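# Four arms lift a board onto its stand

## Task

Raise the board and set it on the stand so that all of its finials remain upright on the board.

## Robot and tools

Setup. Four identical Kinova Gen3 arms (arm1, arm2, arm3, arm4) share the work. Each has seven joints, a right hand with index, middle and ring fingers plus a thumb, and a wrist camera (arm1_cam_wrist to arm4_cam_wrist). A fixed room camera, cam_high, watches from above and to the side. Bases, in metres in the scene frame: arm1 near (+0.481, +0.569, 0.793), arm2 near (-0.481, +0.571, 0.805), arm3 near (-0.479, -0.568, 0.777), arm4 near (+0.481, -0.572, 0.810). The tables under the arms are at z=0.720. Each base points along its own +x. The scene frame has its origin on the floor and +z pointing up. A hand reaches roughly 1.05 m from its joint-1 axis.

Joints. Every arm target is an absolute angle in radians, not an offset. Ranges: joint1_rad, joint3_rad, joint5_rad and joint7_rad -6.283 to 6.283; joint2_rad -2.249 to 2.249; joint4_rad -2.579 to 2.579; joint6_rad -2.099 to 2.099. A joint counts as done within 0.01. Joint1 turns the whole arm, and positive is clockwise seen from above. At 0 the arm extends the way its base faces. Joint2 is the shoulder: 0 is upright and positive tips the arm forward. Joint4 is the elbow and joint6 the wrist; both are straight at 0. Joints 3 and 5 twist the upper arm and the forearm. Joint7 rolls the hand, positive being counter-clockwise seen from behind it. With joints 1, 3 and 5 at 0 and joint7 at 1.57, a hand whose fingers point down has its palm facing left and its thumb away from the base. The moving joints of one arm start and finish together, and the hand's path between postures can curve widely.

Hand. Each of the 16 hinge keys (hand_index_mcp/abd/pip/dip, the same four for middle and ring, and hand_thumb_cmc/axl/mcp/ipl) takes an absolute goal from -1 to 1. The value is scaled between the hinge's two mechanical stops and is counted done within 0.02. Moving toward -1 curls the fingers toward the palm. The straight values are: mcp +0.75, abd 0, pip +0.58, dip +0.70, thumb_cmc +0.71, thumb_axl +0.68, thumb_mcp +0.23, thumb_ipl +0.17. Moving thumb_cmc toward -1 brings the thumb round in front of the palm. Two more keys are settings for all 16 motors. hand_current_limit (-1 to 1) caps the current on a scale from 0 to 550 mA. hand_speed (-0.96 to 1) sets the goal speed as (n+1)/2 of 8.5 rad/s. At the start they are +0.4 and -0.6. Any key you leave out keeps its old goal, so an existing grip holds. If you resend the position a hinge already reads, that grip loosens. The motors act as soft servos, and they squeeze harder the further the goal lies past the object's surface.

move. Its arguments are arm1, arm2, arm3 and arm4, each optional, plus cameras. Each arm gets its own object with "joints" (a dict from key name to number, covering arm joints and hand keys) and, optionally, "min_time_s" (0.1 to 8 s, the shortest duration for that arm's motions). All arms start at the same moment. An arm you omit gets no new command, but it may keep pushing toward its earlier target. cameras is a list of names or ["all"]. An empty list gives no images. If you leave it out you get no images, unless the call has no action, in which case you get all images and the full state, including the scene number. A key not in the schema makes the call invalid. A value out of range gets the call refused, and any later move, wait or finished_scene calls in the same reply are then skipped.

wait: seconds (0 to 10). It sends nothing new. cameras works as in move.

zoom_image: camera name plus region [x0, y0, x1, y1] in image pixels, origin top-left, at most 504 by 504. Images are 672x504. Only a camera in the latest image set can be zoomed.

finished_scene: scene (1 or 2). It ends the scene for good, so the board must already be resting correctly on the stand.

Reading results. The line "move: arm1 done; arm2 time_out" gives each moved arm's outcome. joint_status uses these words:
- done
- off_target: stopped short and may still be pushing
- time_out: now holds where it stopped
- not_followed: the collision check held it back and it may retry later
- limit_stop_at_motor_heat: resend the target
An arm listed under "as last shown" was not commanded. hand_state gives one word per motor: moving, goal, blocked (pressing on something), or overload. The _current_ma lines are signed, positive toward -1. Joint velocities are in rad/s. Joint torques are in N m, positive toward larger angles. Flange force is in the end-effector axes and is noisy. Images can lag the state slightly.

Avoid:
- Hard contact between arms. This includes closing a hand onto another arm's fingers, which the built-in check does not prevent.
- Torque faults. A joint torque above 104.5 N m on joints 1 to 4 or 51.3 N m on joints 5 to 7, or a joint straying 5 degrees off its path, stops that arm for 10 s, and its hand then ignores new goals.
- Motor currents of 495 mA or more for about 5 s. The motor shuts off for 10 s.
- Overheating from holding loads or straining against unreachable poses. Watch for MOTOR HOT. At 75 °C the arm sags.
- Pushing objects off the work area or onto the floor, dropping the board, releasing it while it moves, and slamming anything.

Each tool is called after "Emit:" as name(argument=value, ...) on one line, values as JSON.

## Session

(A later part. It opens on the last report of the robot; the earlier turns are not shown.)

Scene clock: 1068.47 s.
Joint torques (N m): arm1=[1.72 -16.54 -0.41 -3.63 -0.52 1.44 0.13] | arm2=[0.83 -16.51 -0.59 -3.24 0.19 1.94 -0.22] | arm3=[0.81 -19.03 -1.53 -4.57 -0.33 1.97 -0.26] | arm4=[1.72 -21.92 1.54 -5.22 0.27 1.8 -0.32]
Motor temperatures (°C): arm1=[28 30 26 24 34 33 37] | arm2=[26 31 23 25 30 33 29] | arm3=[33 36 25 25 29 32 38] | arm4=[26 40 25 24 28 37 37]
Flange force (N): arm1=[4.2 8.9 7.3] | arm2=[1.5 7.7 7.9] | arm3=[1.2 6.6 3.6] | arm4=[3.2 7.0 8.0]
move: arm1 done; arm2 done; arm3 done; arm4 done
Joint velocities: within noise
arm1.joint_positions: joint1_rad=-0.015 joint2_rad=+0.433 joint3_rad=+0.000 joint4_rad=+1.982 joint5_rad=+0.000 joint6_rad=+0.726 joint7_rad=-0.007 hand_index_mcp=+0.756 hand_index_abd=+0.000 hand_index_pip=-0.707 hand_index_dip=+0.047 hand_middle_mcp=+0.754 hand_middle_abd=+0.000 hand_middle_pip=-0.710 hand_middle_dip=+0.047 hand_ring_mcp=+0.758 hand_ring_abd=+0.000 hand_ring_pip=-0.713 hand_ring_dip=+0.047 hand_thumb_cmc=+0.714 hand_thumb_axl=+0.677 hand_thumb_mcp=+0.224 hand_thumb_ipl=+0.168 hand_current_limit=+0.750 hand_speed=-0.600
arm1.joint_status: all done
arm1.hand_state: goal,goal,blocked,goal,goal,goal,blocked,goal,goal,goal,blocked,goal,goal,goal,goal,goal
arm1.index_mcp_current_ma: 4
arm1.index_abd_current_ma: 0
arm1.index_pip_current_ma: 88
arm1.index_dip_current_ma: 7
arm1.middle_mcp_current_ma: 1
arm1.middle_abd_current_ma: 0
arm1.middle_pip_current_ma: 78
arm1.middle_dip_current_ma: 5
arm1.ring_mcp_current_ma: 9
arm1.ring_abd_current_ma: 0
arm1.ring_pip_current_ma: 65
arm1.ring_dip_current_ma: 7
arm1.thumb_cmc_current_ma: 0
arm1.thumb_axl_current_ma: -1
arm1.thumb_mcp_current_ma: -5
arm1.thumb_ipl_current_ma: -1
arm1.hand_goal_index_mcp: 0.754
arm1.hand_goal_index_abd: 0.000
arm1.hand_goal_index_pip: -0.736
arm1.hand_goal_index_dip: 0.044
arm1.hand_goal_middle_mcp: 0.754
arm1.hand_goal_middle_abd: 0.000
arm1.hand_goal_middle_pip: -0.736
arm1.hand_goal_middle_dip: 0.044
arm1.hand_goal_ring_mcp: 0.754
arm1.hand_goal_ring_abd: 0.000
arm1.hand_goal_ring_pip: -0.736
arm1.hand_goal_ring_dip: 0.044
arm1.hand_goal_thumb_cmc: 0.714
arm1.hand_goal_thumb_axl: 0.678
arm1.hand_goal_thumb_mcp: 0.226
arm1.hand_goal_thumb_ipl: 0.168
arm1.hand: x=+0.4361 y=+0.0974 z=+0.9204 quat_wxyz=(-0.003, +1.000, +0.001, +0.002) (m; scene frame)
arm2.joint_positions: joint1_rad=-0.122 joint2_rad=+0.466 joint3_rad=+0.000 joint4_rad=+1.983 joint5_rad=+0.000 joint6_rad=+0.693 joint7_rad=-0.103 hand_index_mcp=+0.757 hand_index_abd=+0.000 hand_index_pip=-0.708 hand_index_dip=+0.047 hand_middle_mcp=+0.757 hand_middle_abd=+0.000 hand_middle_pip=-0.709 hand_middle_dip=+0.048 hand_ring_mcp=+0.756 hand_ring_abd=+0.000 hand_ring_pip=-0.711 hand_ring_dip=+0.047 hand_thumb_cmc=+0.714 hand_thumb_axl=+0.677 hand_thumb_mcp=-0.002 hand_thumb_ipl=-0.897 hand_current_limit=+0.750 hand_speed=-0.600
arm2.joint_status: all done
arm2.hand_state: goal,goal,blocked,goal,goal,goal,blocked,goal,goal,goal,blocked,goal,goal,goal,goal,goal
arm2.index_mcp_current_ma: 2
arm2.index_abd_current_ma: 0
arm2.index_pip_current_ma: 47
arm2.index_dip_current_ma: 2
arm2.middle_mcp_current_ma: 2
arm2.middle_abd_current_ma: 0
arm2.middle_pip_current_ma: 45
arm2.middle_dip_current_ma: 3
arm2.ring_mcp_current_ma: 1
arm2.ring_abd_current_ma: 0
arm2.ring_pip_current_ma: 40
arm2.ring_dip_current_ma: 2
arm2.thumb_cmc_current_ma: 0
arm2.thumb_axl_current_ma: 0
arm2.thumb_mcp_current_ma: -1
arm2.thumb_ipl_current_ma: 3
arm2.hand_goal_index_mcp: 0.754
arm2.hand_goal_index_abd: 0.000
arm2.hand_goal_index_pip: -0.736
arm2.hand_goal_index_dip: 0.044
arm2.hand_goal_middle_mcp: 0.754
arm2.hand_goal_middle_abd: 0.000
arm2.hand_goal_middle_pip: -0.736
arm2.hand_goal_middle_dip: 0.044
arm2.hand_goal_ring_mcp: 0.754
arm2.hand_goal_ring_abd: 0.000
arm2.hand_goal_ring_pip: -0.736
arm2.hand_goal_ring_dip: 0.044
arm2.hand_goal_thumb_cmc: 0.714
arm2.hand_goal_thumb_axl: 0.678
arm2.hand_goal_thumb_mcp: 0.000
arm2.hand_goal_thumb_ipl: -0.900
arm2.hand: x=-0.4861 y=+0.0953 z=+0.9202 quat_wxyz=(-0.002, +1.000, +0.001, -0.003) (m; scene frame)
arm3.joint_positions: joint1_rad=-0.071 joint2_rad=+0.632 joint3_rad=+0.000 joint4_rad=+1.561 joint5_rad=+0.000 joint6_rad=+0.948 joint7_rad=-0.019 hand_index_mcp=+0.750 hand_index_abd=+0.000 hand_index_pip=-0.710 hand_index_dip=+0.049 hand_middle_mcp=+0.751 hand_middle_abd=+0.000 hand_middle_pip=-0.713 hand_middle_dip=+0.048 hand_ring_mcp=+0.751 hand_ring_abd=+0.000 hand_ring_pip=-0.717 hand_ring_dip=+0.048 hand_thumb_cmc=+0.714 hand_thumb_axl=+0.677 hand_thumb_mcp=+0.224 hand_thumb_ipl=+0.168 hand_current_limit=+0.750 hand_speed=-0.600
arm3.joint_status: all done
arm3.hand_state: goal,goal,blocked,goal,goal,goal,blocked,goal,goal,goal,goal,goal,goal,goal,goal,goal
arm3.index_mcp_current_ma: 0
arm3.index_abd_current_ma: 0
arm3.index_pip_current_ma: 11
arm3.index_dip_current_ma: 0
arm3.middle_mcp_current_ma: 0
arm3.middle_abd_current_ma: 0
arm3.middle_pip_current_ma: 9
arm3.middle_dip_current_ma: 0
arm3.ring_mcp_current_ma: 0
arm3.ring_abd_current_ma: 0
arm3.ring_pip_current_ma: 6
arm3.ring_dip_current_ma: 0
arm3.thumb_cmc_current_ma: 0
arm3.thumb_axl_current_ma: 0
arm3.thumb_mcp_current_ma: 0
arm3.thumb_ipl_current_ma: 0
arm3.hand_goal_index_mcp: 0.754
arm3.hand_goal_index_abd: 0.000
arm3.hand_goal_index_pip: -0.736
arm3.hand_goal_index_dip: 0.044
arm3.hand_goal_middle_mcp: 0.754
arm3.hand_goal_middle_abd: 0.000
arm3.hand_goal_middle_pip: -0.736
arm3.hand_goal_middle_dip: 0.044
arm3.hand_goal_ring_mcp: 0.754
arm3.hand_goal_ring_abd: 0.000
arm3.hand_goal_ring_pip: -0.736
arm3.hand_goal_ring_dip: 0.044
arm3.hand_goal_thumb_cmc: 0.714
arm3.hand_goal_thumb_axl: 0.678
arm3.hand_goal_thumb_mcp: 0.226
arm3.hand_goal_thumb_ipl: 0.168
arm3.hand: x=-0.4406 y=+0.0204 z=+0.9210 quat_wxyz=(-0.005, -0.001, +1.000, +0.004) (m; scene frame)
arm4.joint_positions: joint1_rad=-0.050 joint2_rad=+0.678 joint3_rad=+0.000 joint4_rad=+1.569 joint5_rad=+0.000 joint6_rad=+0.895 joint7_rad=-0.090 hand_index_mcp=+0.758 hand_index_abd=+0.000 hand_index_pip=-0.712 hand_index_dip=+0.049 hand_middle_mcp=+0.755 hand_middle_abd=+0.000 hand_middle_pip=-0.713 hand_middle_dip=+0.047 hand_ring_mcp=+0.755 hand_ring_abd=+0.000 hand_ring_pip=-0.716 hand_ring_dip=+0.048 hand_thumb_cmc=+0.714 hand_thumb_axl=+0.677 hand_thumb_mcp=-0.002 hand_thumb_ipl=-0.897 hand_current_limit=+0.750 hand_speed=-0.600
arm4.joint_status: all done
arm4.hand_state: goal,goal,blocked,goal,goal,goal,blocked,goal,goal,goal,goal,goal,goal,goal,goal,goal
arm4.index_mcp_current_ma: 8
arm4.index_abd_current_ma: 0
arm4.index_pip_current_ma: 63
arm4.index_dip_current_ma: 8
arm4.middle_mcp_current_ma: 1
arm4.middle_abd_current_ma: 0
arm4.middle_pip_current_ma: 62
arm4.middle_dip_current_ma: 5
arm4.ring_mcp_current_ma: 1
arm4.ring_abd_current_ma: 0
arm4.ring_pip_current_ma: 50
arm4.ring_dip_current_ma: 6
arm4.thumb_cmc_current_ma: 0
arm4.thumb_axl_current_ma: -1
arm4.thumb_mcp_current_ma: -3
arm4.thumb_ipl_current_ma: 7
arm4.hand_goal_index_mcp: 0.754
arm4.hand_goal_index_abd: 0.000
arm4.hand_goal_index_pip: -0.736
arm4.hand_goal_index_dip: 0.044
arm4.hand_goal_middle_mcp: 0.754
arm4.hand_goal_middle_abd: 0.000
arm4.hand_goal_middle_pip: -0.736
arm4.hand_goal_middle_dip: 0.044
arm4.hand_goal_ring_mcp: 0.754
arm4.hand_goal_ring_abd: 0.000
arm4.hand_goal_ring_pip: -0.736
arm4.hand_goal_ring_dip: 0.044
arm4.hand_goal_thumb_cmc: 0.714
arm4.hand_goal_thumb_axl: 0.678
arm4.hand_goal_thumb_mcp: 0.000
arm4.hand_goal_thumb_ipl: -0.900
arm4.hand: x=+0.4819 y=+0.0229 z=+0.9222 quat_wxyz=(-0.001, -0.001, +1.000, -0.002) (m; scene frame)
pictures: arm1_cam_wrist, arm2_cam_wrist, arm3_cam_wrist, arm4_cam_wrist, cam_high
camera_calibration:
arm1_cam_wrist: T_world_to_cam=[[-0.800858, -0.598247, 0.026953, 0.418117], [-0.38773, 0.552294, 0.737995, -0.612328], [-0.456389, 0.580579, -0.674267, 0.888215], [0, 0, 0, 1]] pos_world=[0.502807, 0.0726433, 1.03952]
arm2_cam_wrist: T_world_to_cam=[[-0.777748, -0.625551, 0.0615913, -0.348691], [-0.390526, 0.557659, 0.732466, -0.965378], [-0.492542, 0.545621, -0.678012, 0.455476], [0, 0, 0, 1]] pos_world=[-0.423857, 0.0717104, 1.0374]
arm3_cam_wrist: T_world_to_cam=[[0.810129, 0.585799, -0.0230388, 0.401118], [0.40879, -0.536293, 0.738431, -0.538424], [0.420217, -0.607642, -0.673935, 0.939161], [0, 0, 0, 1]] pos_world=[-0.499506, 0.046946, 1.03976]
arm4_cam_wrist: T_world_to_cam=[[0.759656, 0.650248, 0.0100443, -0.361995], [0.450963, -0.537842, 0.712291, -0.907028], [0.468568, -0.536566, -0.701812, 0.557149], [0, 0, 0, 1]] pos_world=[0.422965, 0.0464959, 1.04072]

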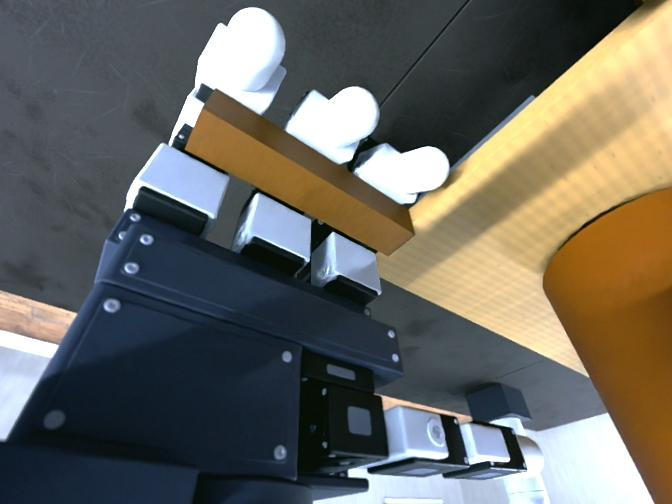

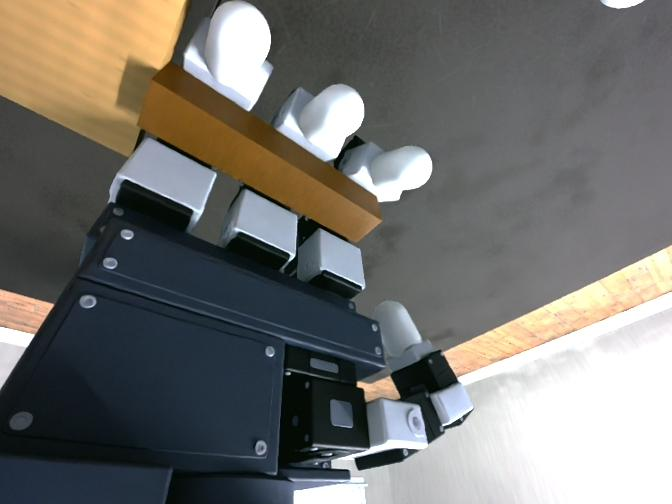

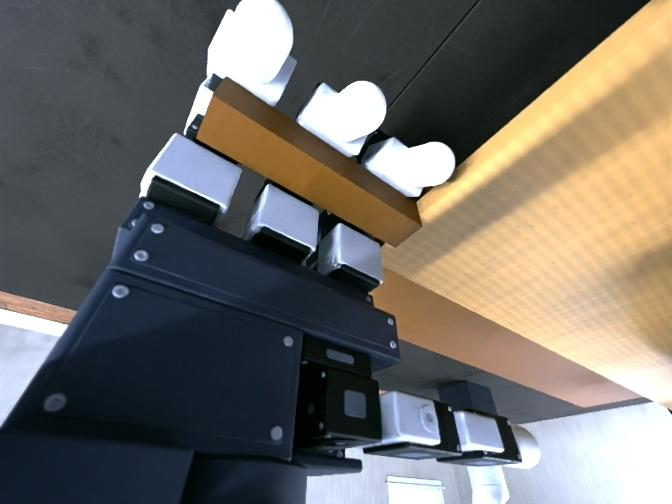

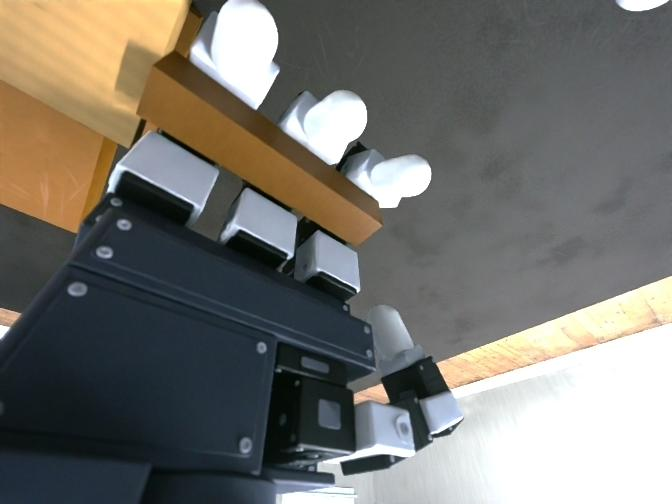

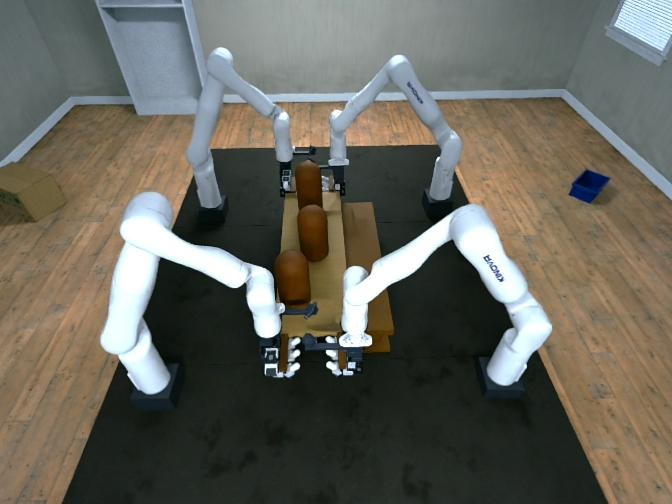

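Emit:
move(arm1={"joints": {"joint1_rad": -0.0161, "joint2_rad": 0.5450, "joint4_rad": 1.7682, "joint6_rad": 0.8284, "joint7_rad": -0.0085}, "min_time_s": 4}, arm2={"joints": {"joint1_rad": -0.1102, "joint2_rad": 0.5747, "joint4_rad": 1.7663, "joint6_rad": 0.8006, "joint7_rad": -0.0913}, "min_time_s": 4}, arm3={"joints": {"joint1_rad": -0.0712, "joint2_rad": 0.5117, "joint4_rad": 1.7922, "joint6_rad": 0.8377, "joint7_rad": -0.0197}, "min_time_s": 4}, arm4={"joints": {"joint1_rad": -0.0599, "joint2_rad": 0.5641, "joint4_rad": 1.8032, "joint6_rad": 0.7743, "joint7_rad": -0.1003}, "min_time_s": 4})

Emit:
move(arm1={"joints": {"joint1_rad": -0.0172, "joint2_rad": 0.6634, "joint4_rad": 1.5321, "joint6_rad": 0.9460, "joint7_rad": -0.0096}, "min_time_s": 4}, arm2={"joints": {"joint1_rad": -0.1011, "joint2_rad": 0.6909, "joint4_rad": 1.5277, "joint6_rad": 0.9230, "joint7_rad": -0.0822}, "min_time_s": 4}, arm3={"joints": {"joint1_rad": -0.0715, "joint2_rad": 0.3958, "joint4_rad": 2.0012, "joint6_rad": 0.7446, "joint7_rad": -0.0200}, "min_time_s": 4}, arm4={"joints": {"joint1_rad": -0.0739, "joint2_rad": 0.4572, "joint4_rad": 2.0170, "joint6_rad": 0.6674, "joint7_rad": -0.1143}, "min_time_s": 4}, cameras=["all"])

Scene clock: 1090.67 s.
Joint torques (N m): arm1=[2.21 -19.25 0.08 -4.21 -0.3 1.59 0.07] | arm2=[0.21 -20 -1.15 -4.61 -0.03 1.88 -0.18] | arm3=[0.54 -15.7 -1.86 -3.38 -0.43 2.02 -0.25] | arm4=[1.73 -19.22 1.55 -4.18 0.22 1.86 -0.34]
Motor temperatures (°C): arm1=[28 30 26 24 34 33 37] | arm2=[26 31 23 25 30 33 29] | arm3=[33 35 25 25 29 32 38] | arm4=[26 40 25 24 28 37 37]
Flange force (N): arm1=[4.7 9.5 6.7] | arm2=[0.1 7.6 8.8] | arm3=[0.6 6.8 2.4] | arm4=[3.6 7.1 8.7]
move: arm1 done; arm2 done; arm3 done; arm4 done
Joint velocities: within noise
arm1.joint_positions: joint1_rad=-0.016 joint2_rad=+0.545 joint3_rad=+0.000 joint4_rad=+1.768 joint5_rad=+0.000 joint6_rad=+0.828 joint7_rad=-0.009 hand_index_mcp=+0.754 hand_index_abd=+0.000 hand_index_pip=-0.707 hand_index_dip=+0.047 hand_middle_mcp=+0.752 hand_middle_abd=+0.000 hand_middle_pip=-0.710 hand_middle_dip=+0.047 hand_ring_mcp=+0.756 hand_ring_abd=+0.000 hand_ring_pip=-0.713 hand_ring_dip=+0.047 hand_thumb_cmc=+0.714 hand_thumb_axl=+0.677 hand_thumb_mcp=+0.224 hand_thumb_ipl=+0.168 hand_current_limit=+0.750 hand_speed=-0.600
arm1.joint_status: all done
arm1.hand_state: goal,goal,blocked,goal,goal,goal,blocked,goal,goal,goal,blocked,goal,goal,goal,goal,goal
arm1.index_mcp_current_ma: -1
arm1.index_abd_current_ma: 0
arm1.index_pip_current_ma: 87
arm1.index_dip_current_ma: 7
arm1.middle_mcp_current_ma: -3
arm1.middle_abd_current_ma: 0
arm1.middle_pip_current_ma: 78
arm1.middle_dip_current_ma: 5
arm1.ring_mcp_current_ma: 3
arm1.ring_abd_current_ma: 0
arm1.ring_pip_current_ma: 65
arm1.ring_dip_current_ma: 7
arm1.thumb_cmc_current_ma: 0
arm1.thumb_axl_current_ma: -1
arm1.thumb_mcp_current_ma: -5
arm1.thumb_ipl_current_ma: -1
arm1.hand_goal_index_mcp: 0.754
arm1.hand_goal_index_abd: 0.000
arm1.hand_goal_index_pip: -0.736
arm1.hand_goal_index_dip: 0.044
arm1.hand_goal_middle_mcp: 0.754
arm1.hand_goal_middle_abd: 0.000
arm1.hand_goal_middle_pip: -0.736
arm1.hand_goal_middle_dip: 0.044
arm1.hand_goal_ring_mcp: 0.754
arm1.hand_goal_ring_abd: 0.000
arm1.hand_goal_ring_pip: -0.736
arm1.hand_goal_ring_dip: 0.044
arm1.hand_goal_thumb_cmc: 0.714
arm1.hand_goal_thumb_axl: 0.678
arm1.hand_goal_thumb_mcp: 0.226
arm1.hand_goal_thumb_ipl: 0.168
arm1.hand: x=+0.4373 y=+0.0331 z=+0.9204 quat_wxyz=(-0.003, +1.000, +0.001, +0.002) (m; scene frame)
arm2.joint_positions: joint1_rad=-0.110 joint2_rad=+0.575 joint3_rad=+0.000 joint4_rad=+1.766 joint5_rad=+0.000 joint6_rad=+0.801 joint7_rad=-0.091 hand_index_mcp=+0.759 hand_index_abd=+0.000 hand_index_pip=-0.708 hand_index_dip=+0.047 hand_middle_mcp=+0.759 hand_middle_abd=+0.000 hand_middle_pip=-0.709 hand_middle_dip=+0.048 hand_ring_mcp=+0.757 hand_ring_abd=+0.000 hand_ring_pip=-0.711 hand_ring_dip=+0.047 hand_thumb_cmc=+0.714 hand_thumb_axl=+0.677 hand_thumb_mcp=-0.002 hand_thumb_ipl=-0.897 hand_current_limit=+0.750 hand_speed=-0.600
arm2.joint_status: all done
arm2.hand_state: goal,goal,blocked,goal,goal,goal,blocked,goal,goal,goal,blocked,goal,goal,goal,goal,goal
arm2.index_mcp_current_ma: 5
arm2.index_abd_current_ma: 0
arm2.index_pip_current_ma: 47
arm2.index_dip_current_ma: 2
arm2.middle_mcp_current_ma: 4
arm2.middle_abd_current_ma: 0
arm2.middle_pip_current_ma: 45
arm2.middle_dip_current_ma: 3
arm2.ring_mcp_current_ma: 2
arm2.ring_abd_current_ma: 0
arm2.ring_pip_current_ma: 40
arm2.ring_dip_current_ma: 2
arm2.thumb_cmc_current_ma: 0
arm2.thumb_axl_current_ma: 0
arm2.thumb_mcp_current_ma: -1
arm2.thumb_ipl_current_ma: 3
arm2.hand_goal_index_mcp: 0.754
arm2.hand_goal_index_abd: 0.000
arm2.hand_goal_index_pip: -0.736
arm2.hand_goal_index_dip: 0.044
arm2.hand_goal_middle_mcp: 0.754
arm2.hand_goal_middle_abd: 0.000
arm2.hand_goal_middle_pip: -0.736
arm2.hand_goal_middle_dip: 0.044
arm2.hand_goal_ring_mcp: 0.754
arm2.hand_goal_ring_abd: 0.000
arm2.hand_goal_ring_pip: -0.736
arm2.hand_goal_ring_dip: 0.044
arm2.hand_goal_thumb_cmc: 0.714
arm2.hand_goal_thumb_axl: 0.678
arm2.hand_goal_thumb_mcp: 0.000
arm2.hand_goal_thumb_ipl: -0.900
arm2.hand: x=-0.4848 y=+0.0309 z=+0.9201 quat_wxyz=(-0.002, +1.000, +0.001, -0.003) (m; scene frame)
arm3.joint_positions: joint1_rad=-0.071 joint2_rad=+0.512 joint3_rad=+0.000 joint4_rad=+1.792 joint5_rad=+0.000 joint6_rad=+0.838 joint7_rad=-0.020 hand_index_mcp=+0.749 hand_index_abd=+0.000 hand_index_pip=-0.710 hand_index_dip=+0.049 hand_middle_mcp=+0.749 hand_middle_abd=+0.000 hand_middle_pip=-0.713 hand_middle_dip=+0.048 hand_ring_mcp=+0.749 hand_ring_abd=+0.000 hand_ring_pip=-0.717 hand_ring_dip=+0.048 hand_thumb_cmc=+0.714 hand_thumb_axl=+0.677 hand_thumb_mcp=+0.224 hand_thumb_ipl=+0.168 hand_current_limit=+0.750 hand_speed=-0.600
arm3.joint_status: all done
arm3.hand_state: goal,goal,blocked,goal,goal,goal,blocked,goal,goal,goal,goal,goal,goal,goal,goal,goal
arm3.index_mcp_current_ma: -1
arm3.index_abd_current_ma: 0
arm3.index_pip_current_ma: 11
arm3.index_dip_current_ma: 0
arm3.middle_mcp_current_ma: 0
arm3.middle_abd_current_ma: 0
arm3.middle_pip_current_ma: 9
arm3.middle_dip_current_ma: 0
arm3.ring_mcp_current_ma: 0
arm3.ring_abd_current_ma: 0
arm3.ring_pip_current_ma: 6
arm3.ring_dip_current_ma: 0
arm3.thumb_cmc_current_ma: 0
arm3.thumb_axl_current_ma: 0
arm3.thumb_mcp_current_ma: 0
arm3.thumb_ipl_current_ma: 0
arm3.hand_goal_index_mcp: 0.754
arm3.hand_goal_index_abd: 0.000
arm3.hand_goal_index_pip: -0.736
arm3.hand_goal_index_dip: 0.044
arm3.hand_goal_middle_mcp: 0.754
arm3.hand_goal_middle_abd: 0.000
arm3.hand_goal_middle_pip: -0.736
arm3.hand_goal_middle_dip: 0.044
arm3.hand_goal_ring_mcp: 0.754
arm3.hand_goal_ring_abd: 0.000
arm3.hand_goal_ring_pip: -0.736
arm3.hand_goal_ring_dip: 0.044
arm3.hand_goal_thumb_cmc: 0.714
arm3.hand_goal_thumb_axl: 0.678
arm3.hand_goal_thumb_mcp: 0.226
arm3.hand_goal_thumb_ipl: 0.168
arm3.hand: x=-0.4393 y=-0.0440 z=+0.9210 quat_wxyz=(-0.005, -0.001, +1.000, +0.004) (m; scene frame)
arm4.joint_positions: joint1_rad=-0.060 joint2_rad=+0.564 joint3_rad=+0.000 joint4_rad=+1.803 joint5_rad=+0.000 joint6_rad=+0.774 joint7_rad=-0.100 hand_index_mcp=+0.759 hand_index_abd=+0.000 hand_index_pip=-0.712 hand_index_dip=+0.049 hand_middle_mcp=+0.756 hand_middle_abd=+0.000 hand_middle_pip=-0.712 hand_middle_dip=+0.047 hand_ring_mcp=+0.756 hand_ring_abd=+0.000 hand_ring_pip=-0.716 hand_ring_dip=+0.048 hand_thumb_cmc=+0.714 hand_thumb_axl=+0.677 hand_thumb_mcp=-0.002 hand_thumb_ipl=-0.897 hand_current_limit=+0.750 hand_speed=-0.600
arm4.joint_status: all done
arm4.hand_state: goal,goal,blocked,goal,goal,goal,blocked,goal,goal,goal,blocked,goal,goal,goal,goal,goal
arm4.index_mcp_current_ma: 10
arm4.index_abd_current_ma: 0
arm4.index_pip_current_ma: 63
arm4.index_dip_current_ma: 9
arm4.middle_mcp_current_ma: 3
arm4.middle_abd_current_ma: 0
arm4.middle_pip_current_ma: 63
arm4.middle_dip_current_ma: 6
arm4.ring_mcp_current_ma: 3
arm4.ring_abd_current_ma: 0
arm4.ring_pip_current_ma: 52
arm4.ring_dip_current_ma: 7
arm4.thumb_cmc_current_ma: 0
arm4.thumb_axl_current_ma: -1
arm4.thumb_mcp_current_ma: -3
arm4.thumb_ipl_current_ma: 7
arm4.hand_goal_index_mcp: 0.754
arm4.hand_goal_index_abd: 0.000
arm4.hand_goal_index_pip: -0.736
arm4.hand_goal_index_dip: 0.044
arm4.hand_goal_middle_mcp: 0.754
arm4.hand_goal_middle_abd: 0.000
arm4.hand_goal_middle_pip: -0.736
arm4.hand_goal_middle_dip: 0.044
arm4.hand_goal_ring_mcp: 0.754
arm4.hand_goal_ring_abd: 0.000
arm4.hand_goal_ring_pip: -0.736
arm4.hand_goal_ring_dip: 0.044
arm4.hand_goal_thumb_cmc: 0.714
arm4.hand_goal_thumb_axl: 0.678
arm4.hand_goal_thumb_mcp: 0.000
arm4.hand_goal_thumb_ipl: -0.900
arm4.hand: x=+0.4832 y=-0.0415 z=+0.9222 quat_wxyz=(-0.001, -0.001, +1.000, -0.002) (m; scene frame)
pictures: none

Scene clock: 1094.97 s.
Joint torques (N m): arm1=[2.56 -21.99 0.51 -5 -0.17 1.63 0.11] | arm2=[0.33 -23.31 -0.99 -5.78 0.03 1.98 -0.17] | arm3=[0.89 -12.65 -1.72 -2.45 -0.31 2.05 -0.24] | arm4=[1.74 -16.32 1.6 -3.01 0.22 1.97 -0.36]
Motor temperatures (°C): arm1=[28 30 26 24 34 33 37] | arm2=[26 31 23 25 30 33 29] | arm3=[33 35 25 25 29 32 38] | arm4=[26 40 25 24 28 37 37]
Flange force (N): arm1=[4.9 10.0 6.2] | arm2=[0.4 7.5 9.4] | arm3=[1.2 6.7 1.5] | arm4=[4.1 7.4 9.2]
move: arm1 done; arm2 done; arm3 done; arm4 done
Joint velocities: within noise
arm1.joint_positions: joint1_rad=-0.017 joint2_rad=+0.663 joint3_rad=+0.000 joint4_rad=+1.532 joint5_rad=+0.000 joint6_rad=+0.946 joint7_rad=-0.010 hand_index_mcp=+0.753 hand_index_abd=+0.000 hand_index_pip=-0.708 hand_index_dip=+0.047 hand_middle_mcp=+0.751 hand_middle_abd=+0.000 hand_middle_pip=-0.710 hand_middle_dip=+0.047 hand_ring_mcp=+0.754 hand_ring_abd=+0.000 hand_ring_pip=-0.713 hand_ring_dip=+0.047 hand_thumb_cmc=+0.714 hand_thumb_axl=+0.677 hand_thumb_mcp=+0.224 hand_thumb_ipl=+0.168 hand_current_limit=+0.750 hand_speed=-0.600
arm1.joint_status: all done
arm1.hand_state: goal,goal,blocked,goal,goal,goal,blocked,goal,goal,goal,blocked,goal,goal,goal,goal,goal
arm1.index_mcp_current_ma: -2
arm1.index_abd_current_ma: 0
arm1.index_pip_current_ma: 83
arm1.index_dip_current_ma: 7
arm1.middle_mcp_current_ma: -6
arm1.middle_abd_current_ma: 0
arm1.middle_pip_current_ma: 78
arm1.middle_dip_current_ma: 5
arm1.ring_mcp_current_ma: 0
arm1.ring_abd_current_ma: 0
arm1.ring_pip_current_ma: 65
arm1.ring_dip_current_ma: 7
arm1.thumb_cmc_current_ma: 0
arm1.thumb_axl_current_ma: -1
arm1.thumb_mcp_current_ma: -5
arm1.thumb_ipl_current_ma: -1
arm1.hand_goal_index_mcp: 0.754
arm1.hand_goal_index_abd: 0.000
arm1.hand_goal_index_pip: -0.736
arm1.hand_goal_index_dip: 0.044
arm1.hand_goal_middle_mcp: 0.754
arm1.hand_goal_middle_abd: 0.000
arm1.hand_goal_middle_pip: -0.736
arm1.hand_goal_middle_dip: 0.044
arm1.hand_goal_ring_mcp: 0.754
arm1.hand_goal_ring_abd: 0.000
arm1.hand_goal_ring_pip: -0.736
arm1.hand_goal_ring_dip: 0.044
arm1.hand_goal_thumb_cmc: 0.714
arm1.hand_goal_thumb_axl: 0.678
arm1.hand_goal_thumb_mcp: 0.226
arm1.hand_goal_thumb_ipl: 0.168
arm1.hand: x=+0.4385 y=-0.0313 z=+0.9205 quat_wxyz=(-0.003, +1.000, +0.001, +0.002) (m; scene frame)
arm2.joint_positions: joint1_rad=-0.101 joint2_rad=+0.691 joint3_rad=+0.000 joint4_rad=+1.528 joint5_rad=+0.000 joint6_rad=+0.923 joint7_rad=-0.082 hand_index_mcp=+0.759 hand_index_abd=+0.000 hand_index_pip=-0.708 hand_index_dip=+0.047 hand_middle_mcp=+0.759 hand_middle_abd=+0.000 hand_middle_pip=-0.709 hand_middle_dip=+0.048 hand_ring_mcp=+0.757 hand_ring_abd=+0.000 hand_ring_pip=-0.711 hand_ring_dip=+0.047 hand_thumb_cmc=+0.714 hand_thumb_axl=+0.677 hand_thumb_mcp=-0.002 hand_thumb_ipl=-0.897 hand_current_limit=+0.750 hand_speed=-0.600
arm2.joint_status: all done
arm2.hand_state: goal,goal,blocked,goal,goal,goal,blocked,goal,goal,goal,blocked,goal,goal,goal,goal,goal
arm2.index_mcp_current_ma: 4
arm2.index_abd_current_ma: 0
arm2.index_pip_current_ma: 48
arm2.index_dip_current_ma: 2
arm2.middle_mcp_current_ma: 4
arm2.middle_abd_current_ma: 0
arm2.middle_pip_current_ma: 46
arm2.middle_dip_current_ma: 3
arm2.ring_mcp_current_ma: 2
arm2.ring_abd_current_ma: 0
arm2.ring_pip_current_ma: 41
arm2.ring_dip_current_ma: 2
arm2.thumb_cmc_current_ma: 0
arm2.thumb_axl_current_ma: 0
arm2.thumb_mcp_current_ma: -1
arm2.thumb_ipl_current_ma: 3
arm2.hand_goal_index_mcp: 0.754
arm2.hand_goal_index_abd: 0.000
arm2.hand_goal_index_pip: -0.736
arm2.hand_goal_index_dip: 0.044
arm2.hand_goal_middle_mcp: 0.754
arm2.hand_goal_middle_abd: 0.000
arm2.hand_goal_middle_pip: -0.736
arm2.hand_goal_middle_dip: 0.044
arm2.hand_goal_ring_mcp: 0.754
arm2.hand_goal_ring_abd: 0.000
arm2.hand_goal_ring_pip: -0.736
arm2.hand_goal_ring_dip: 0.044
arm2.hand_goal_thumb_cmc: 0.714
arm2.hand_goal_thumb_axl: 0.678
arm2.hand_goal_thumb_mcp: 0.000
arm2.hand_goal_thumb_ipl: -0.900
arm2.hand: x=-0.4835 y=-0.0334 z=+0.9201 quat_wxyz=(-0.002, +1.000, +0.001, -0.003) (m; scene frame)
arm3.joint_positions: joint1_rad=-0.072 joint2_rad=+0.396 joint3_rad=+0.000 joint4_rad=+2.001 joint5_rad=+0.000 joint6_rad=+0.745 joint7_rad=-0.020 hand_index_mcp=+0.749 hand_index_abd=+0.000 hand_index_pip=-0.710 hand_index_dip=+0.049 hand_middle_mcp=+0.748 hand_middle_abd=+0.000 hand_middle_pip=-0.713 hand_middle_dip=+0.048 hand_ring_mcp=+0.748 hand_ring_abd=+0.000 hand_ring_pip=-0.717 hand_ring_dip=+0.049 hand_thumb_cmc=+0.714 hand_thumb_axl=+0.677 hand_thumb_mcp=+0.224 hand_thumb_ipl=+0.168 hand_current_limit=+0.750 hand_speed=-0.600
arm3.joint_status: all done
arm3.hand_state: goal,goal,blocked,goal,goal,goal,blocked,goal,goal,goal,goal,goal,goal,goal,goal,goal
arm3.index_mcp_current_ma: 0
arm3.index_abd_current_ma: 0
arm3.index_pip_current_ma: 11
arm3.index_dip_current_ma: 0
arm3.middle_mcp_current_ma: -1
arm3.middle_abd_current_ma: 0
arm3.middle_pip_current_ma: 9
arm3.middle_dip_current_ma: 0
arm3.ring_mcp_current_ma: -1
arm3.ring_abd_current_ma: 0
arm3.ring_pip_current_ma: 6
arm3.ring_dip_current_ma: 0
arm3.thumb_cmc_current_ma: 0
arm3.thumb_axl_current_ma: 0
arm3.thumb_mcp_current_ma: 0
arm3.thumb_ipl_current_ma: 0
arm3.hand_goal_index_mcp: 0.754
arm3.hand_goal_index_abd: 0.000
arm3.hand_goal_index_pip: -0.736
arm3.hand_goal_index_dip: 0.044
arm3.hand_goal_middle_mcp: 0.754
arm3.hand_goal_middle_abd: 0.000
arm3.hand_goal_middle_pip: -0.736
arm3.hand_goal_middle_dip: 0.044
arm3.hand_goal_ring_mcp: 0.754
arm3.hand_goal_ring_abd: 0.000
arm3.hand_goal_ring_pip: -0.736
arm3.hand_goal_ring_dip: 0.044
arm3.hand_goal_thumb_cmc: 0.714
arm3.hand_goal_thumb_axl: 0.678
arm3.hand_goal_thumb_mcp: 0.226
arm3.hand_goal_thumb_ipl: 0.168
arm3.hand: x=-0.4381 y=-0.1084 z=+0.9209 quat_wxyz=(-0.005, -0.001, +1.000, +0.004) (m; scene frame)
arm4.joint_positions: joint1_rad=-0.074 joint2_rad=+0.457 joint3_rad=+0.000 joint4_rad=+2.017 joint5_rad=+0.000 joint6_rad=+0.667 joint7_rad=-0.114 hand_index_mcp=+0.760 hand_index_abd=+0.000 hand_index_pip=-0.712 hand_index_dip=+0.049 hand_middle_mcp=+0.756 hand_middle_abd=+0.000 hand_middle_pip=-0.712 hand_middle_dip=+0.047 hand_ring_mcp=+0.756 hand_ring_abd=+0.000 hand_ring_pip=-0.715 hand_ring_dip=+0.048 hand_thumb_cmc=+0.714 hand_thumb_axl=+0.677 hand_thumb_mcp=-0.002 hand_thumb_ipl=-0.897 hand_current_limit=+0.750 hand_speed=-0.600
arm4.joint_status: all done
arm4.hand_state: goal,goal,blocked,goal,goal,goal,blocked,goal,goal,goal,blocked,goal,goal,goal,goal,goal
arm4.index_mcp_current_ma: 11
arm4.index_abd_current_ma: 0
arm4.index_pip_current_ma: 63
arm4.index_dip_current_ma: 9
arm4.middle_mcp_current_ma: 3
arm4.middle_abd_current_ma: 0
arm4.middle_pip_current_ma: 65
arm4.middle_dip_current_ma: 6
arm4.ring_mcp_current_ma: 4
arm4.ring_abd_current_ma: 0
arm4.ring_pip_current_ma: 55
arm4.ring_dip_current_ma: 7
arm4.thumb_cmc_current_ma: 0
arm4.thumb_axl_current_ma: -1
arm4.thumb_mcp_current_ma: -3
arm4.thumb_ipl_current_ma: 7
arm4.hand_goal_index_mcp: 0.754
arm4.hand_goal_index_abd: 0.000
arm4.hand_goal_index_pip: -0.736
arm4.hand_goal_index_dip: 0.044
arm4.hand_goal_middle_mcp: 0.754
arm4.hand_goal_middle_abd: 0.000
arm4.hand_goal_middle_pip: -0.736
arm4.hand_goal_middle_dip: 0.044
arm4.hand_goal_ring_mcp: 0.754
arm4.hand_goal_ring_abd: 0.000
arm4.hand_goal_ring_pip: -0.736
arm4.hand_goal_ring_dip: 0.044
arm4.hand_goal_thumb_cmc: 0.714
arm4.hand_goal_thumb_axl: 0.678
arm4.hand_goal_thumb_mcp: 0.000
arm4.hand_goal_thumb_ipl: -0.900
arm4.hand: x=+0.4844 y=-0.1059 z=+0.9223 quat_wxyz=(-0.001, -0.001, +1.000, -0.002) (m; scene frame)
pictures: arm1_cam_wrist, arm2_cam_wrist, arm3_cam_wrist, arm4_cam_wrist, cam_high
camera_calibration:
arm1_cam_wrist: T_world_to_cam=[[-0.800884, -0.598214, 0.02691, 0.343105], [-0.387707, 0.552259, 0.738033, -0.54037], [-0.456363, 0.580646, -0.674228, 0.963979], [0, 0, 0, 1]] pos_world=[0.505207, -0.0560566, 1.03952]
arm2_cam_wrist: T_world_to_cam=[[-0.777748, -0.625551, 0.0615913, -0.427239], [-0.390526, 0.557659, 0.732466, -0.892536], [-0.492542, 0.545621, -0.678012, 0.527033], [0, 0, 0, 1]] pos_world=[-0.421257, -0.0570896, 1.0374]
arm3_cam_wrist: T_world_to_cam=[[0.810072, 0.585878, -0.0230305, 0.474452], [0.40879, -0.536188, 0.738508, -0.608464], [0.420327, -0.607659, -0.673852, 0.859806], [0, 0, 0, 1]] pos_world=[-0.497006, -0.0817539, 1.03966]
arm4_cam_wrist: T_world_to_cam=[[0.759686, 0.650213, 0.00999906, -0.2801], [0.450938, -0.537814, 0.712328, -0.977356], [0.468542, -0.536637, -0.701776, 0.486935], [0, 0, 0, 1]] pos_world=[0.425365, -0.0822043, 1.04072]

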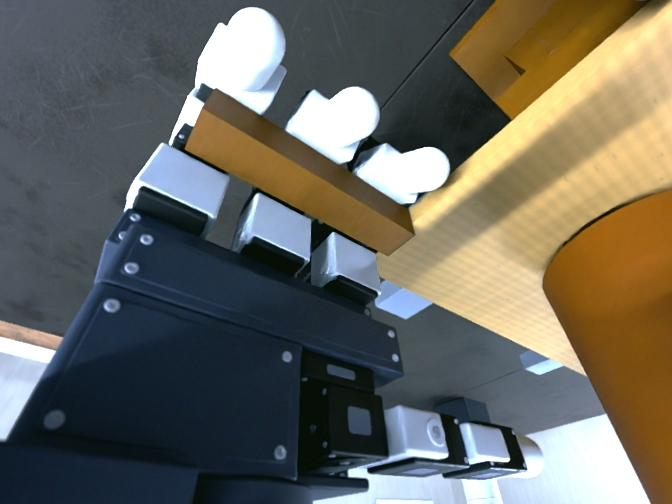

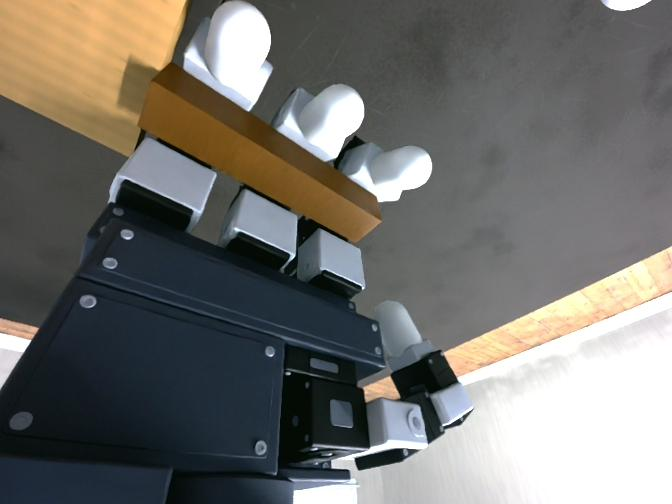

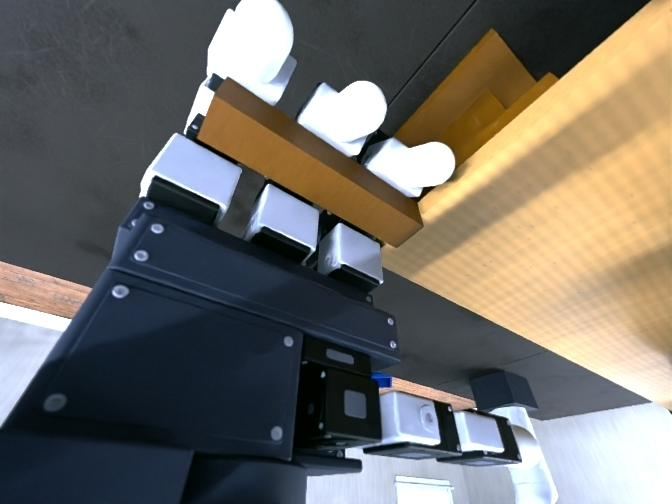

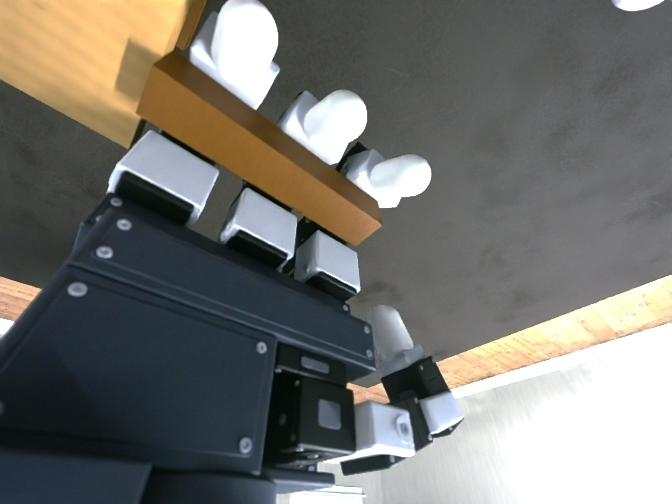

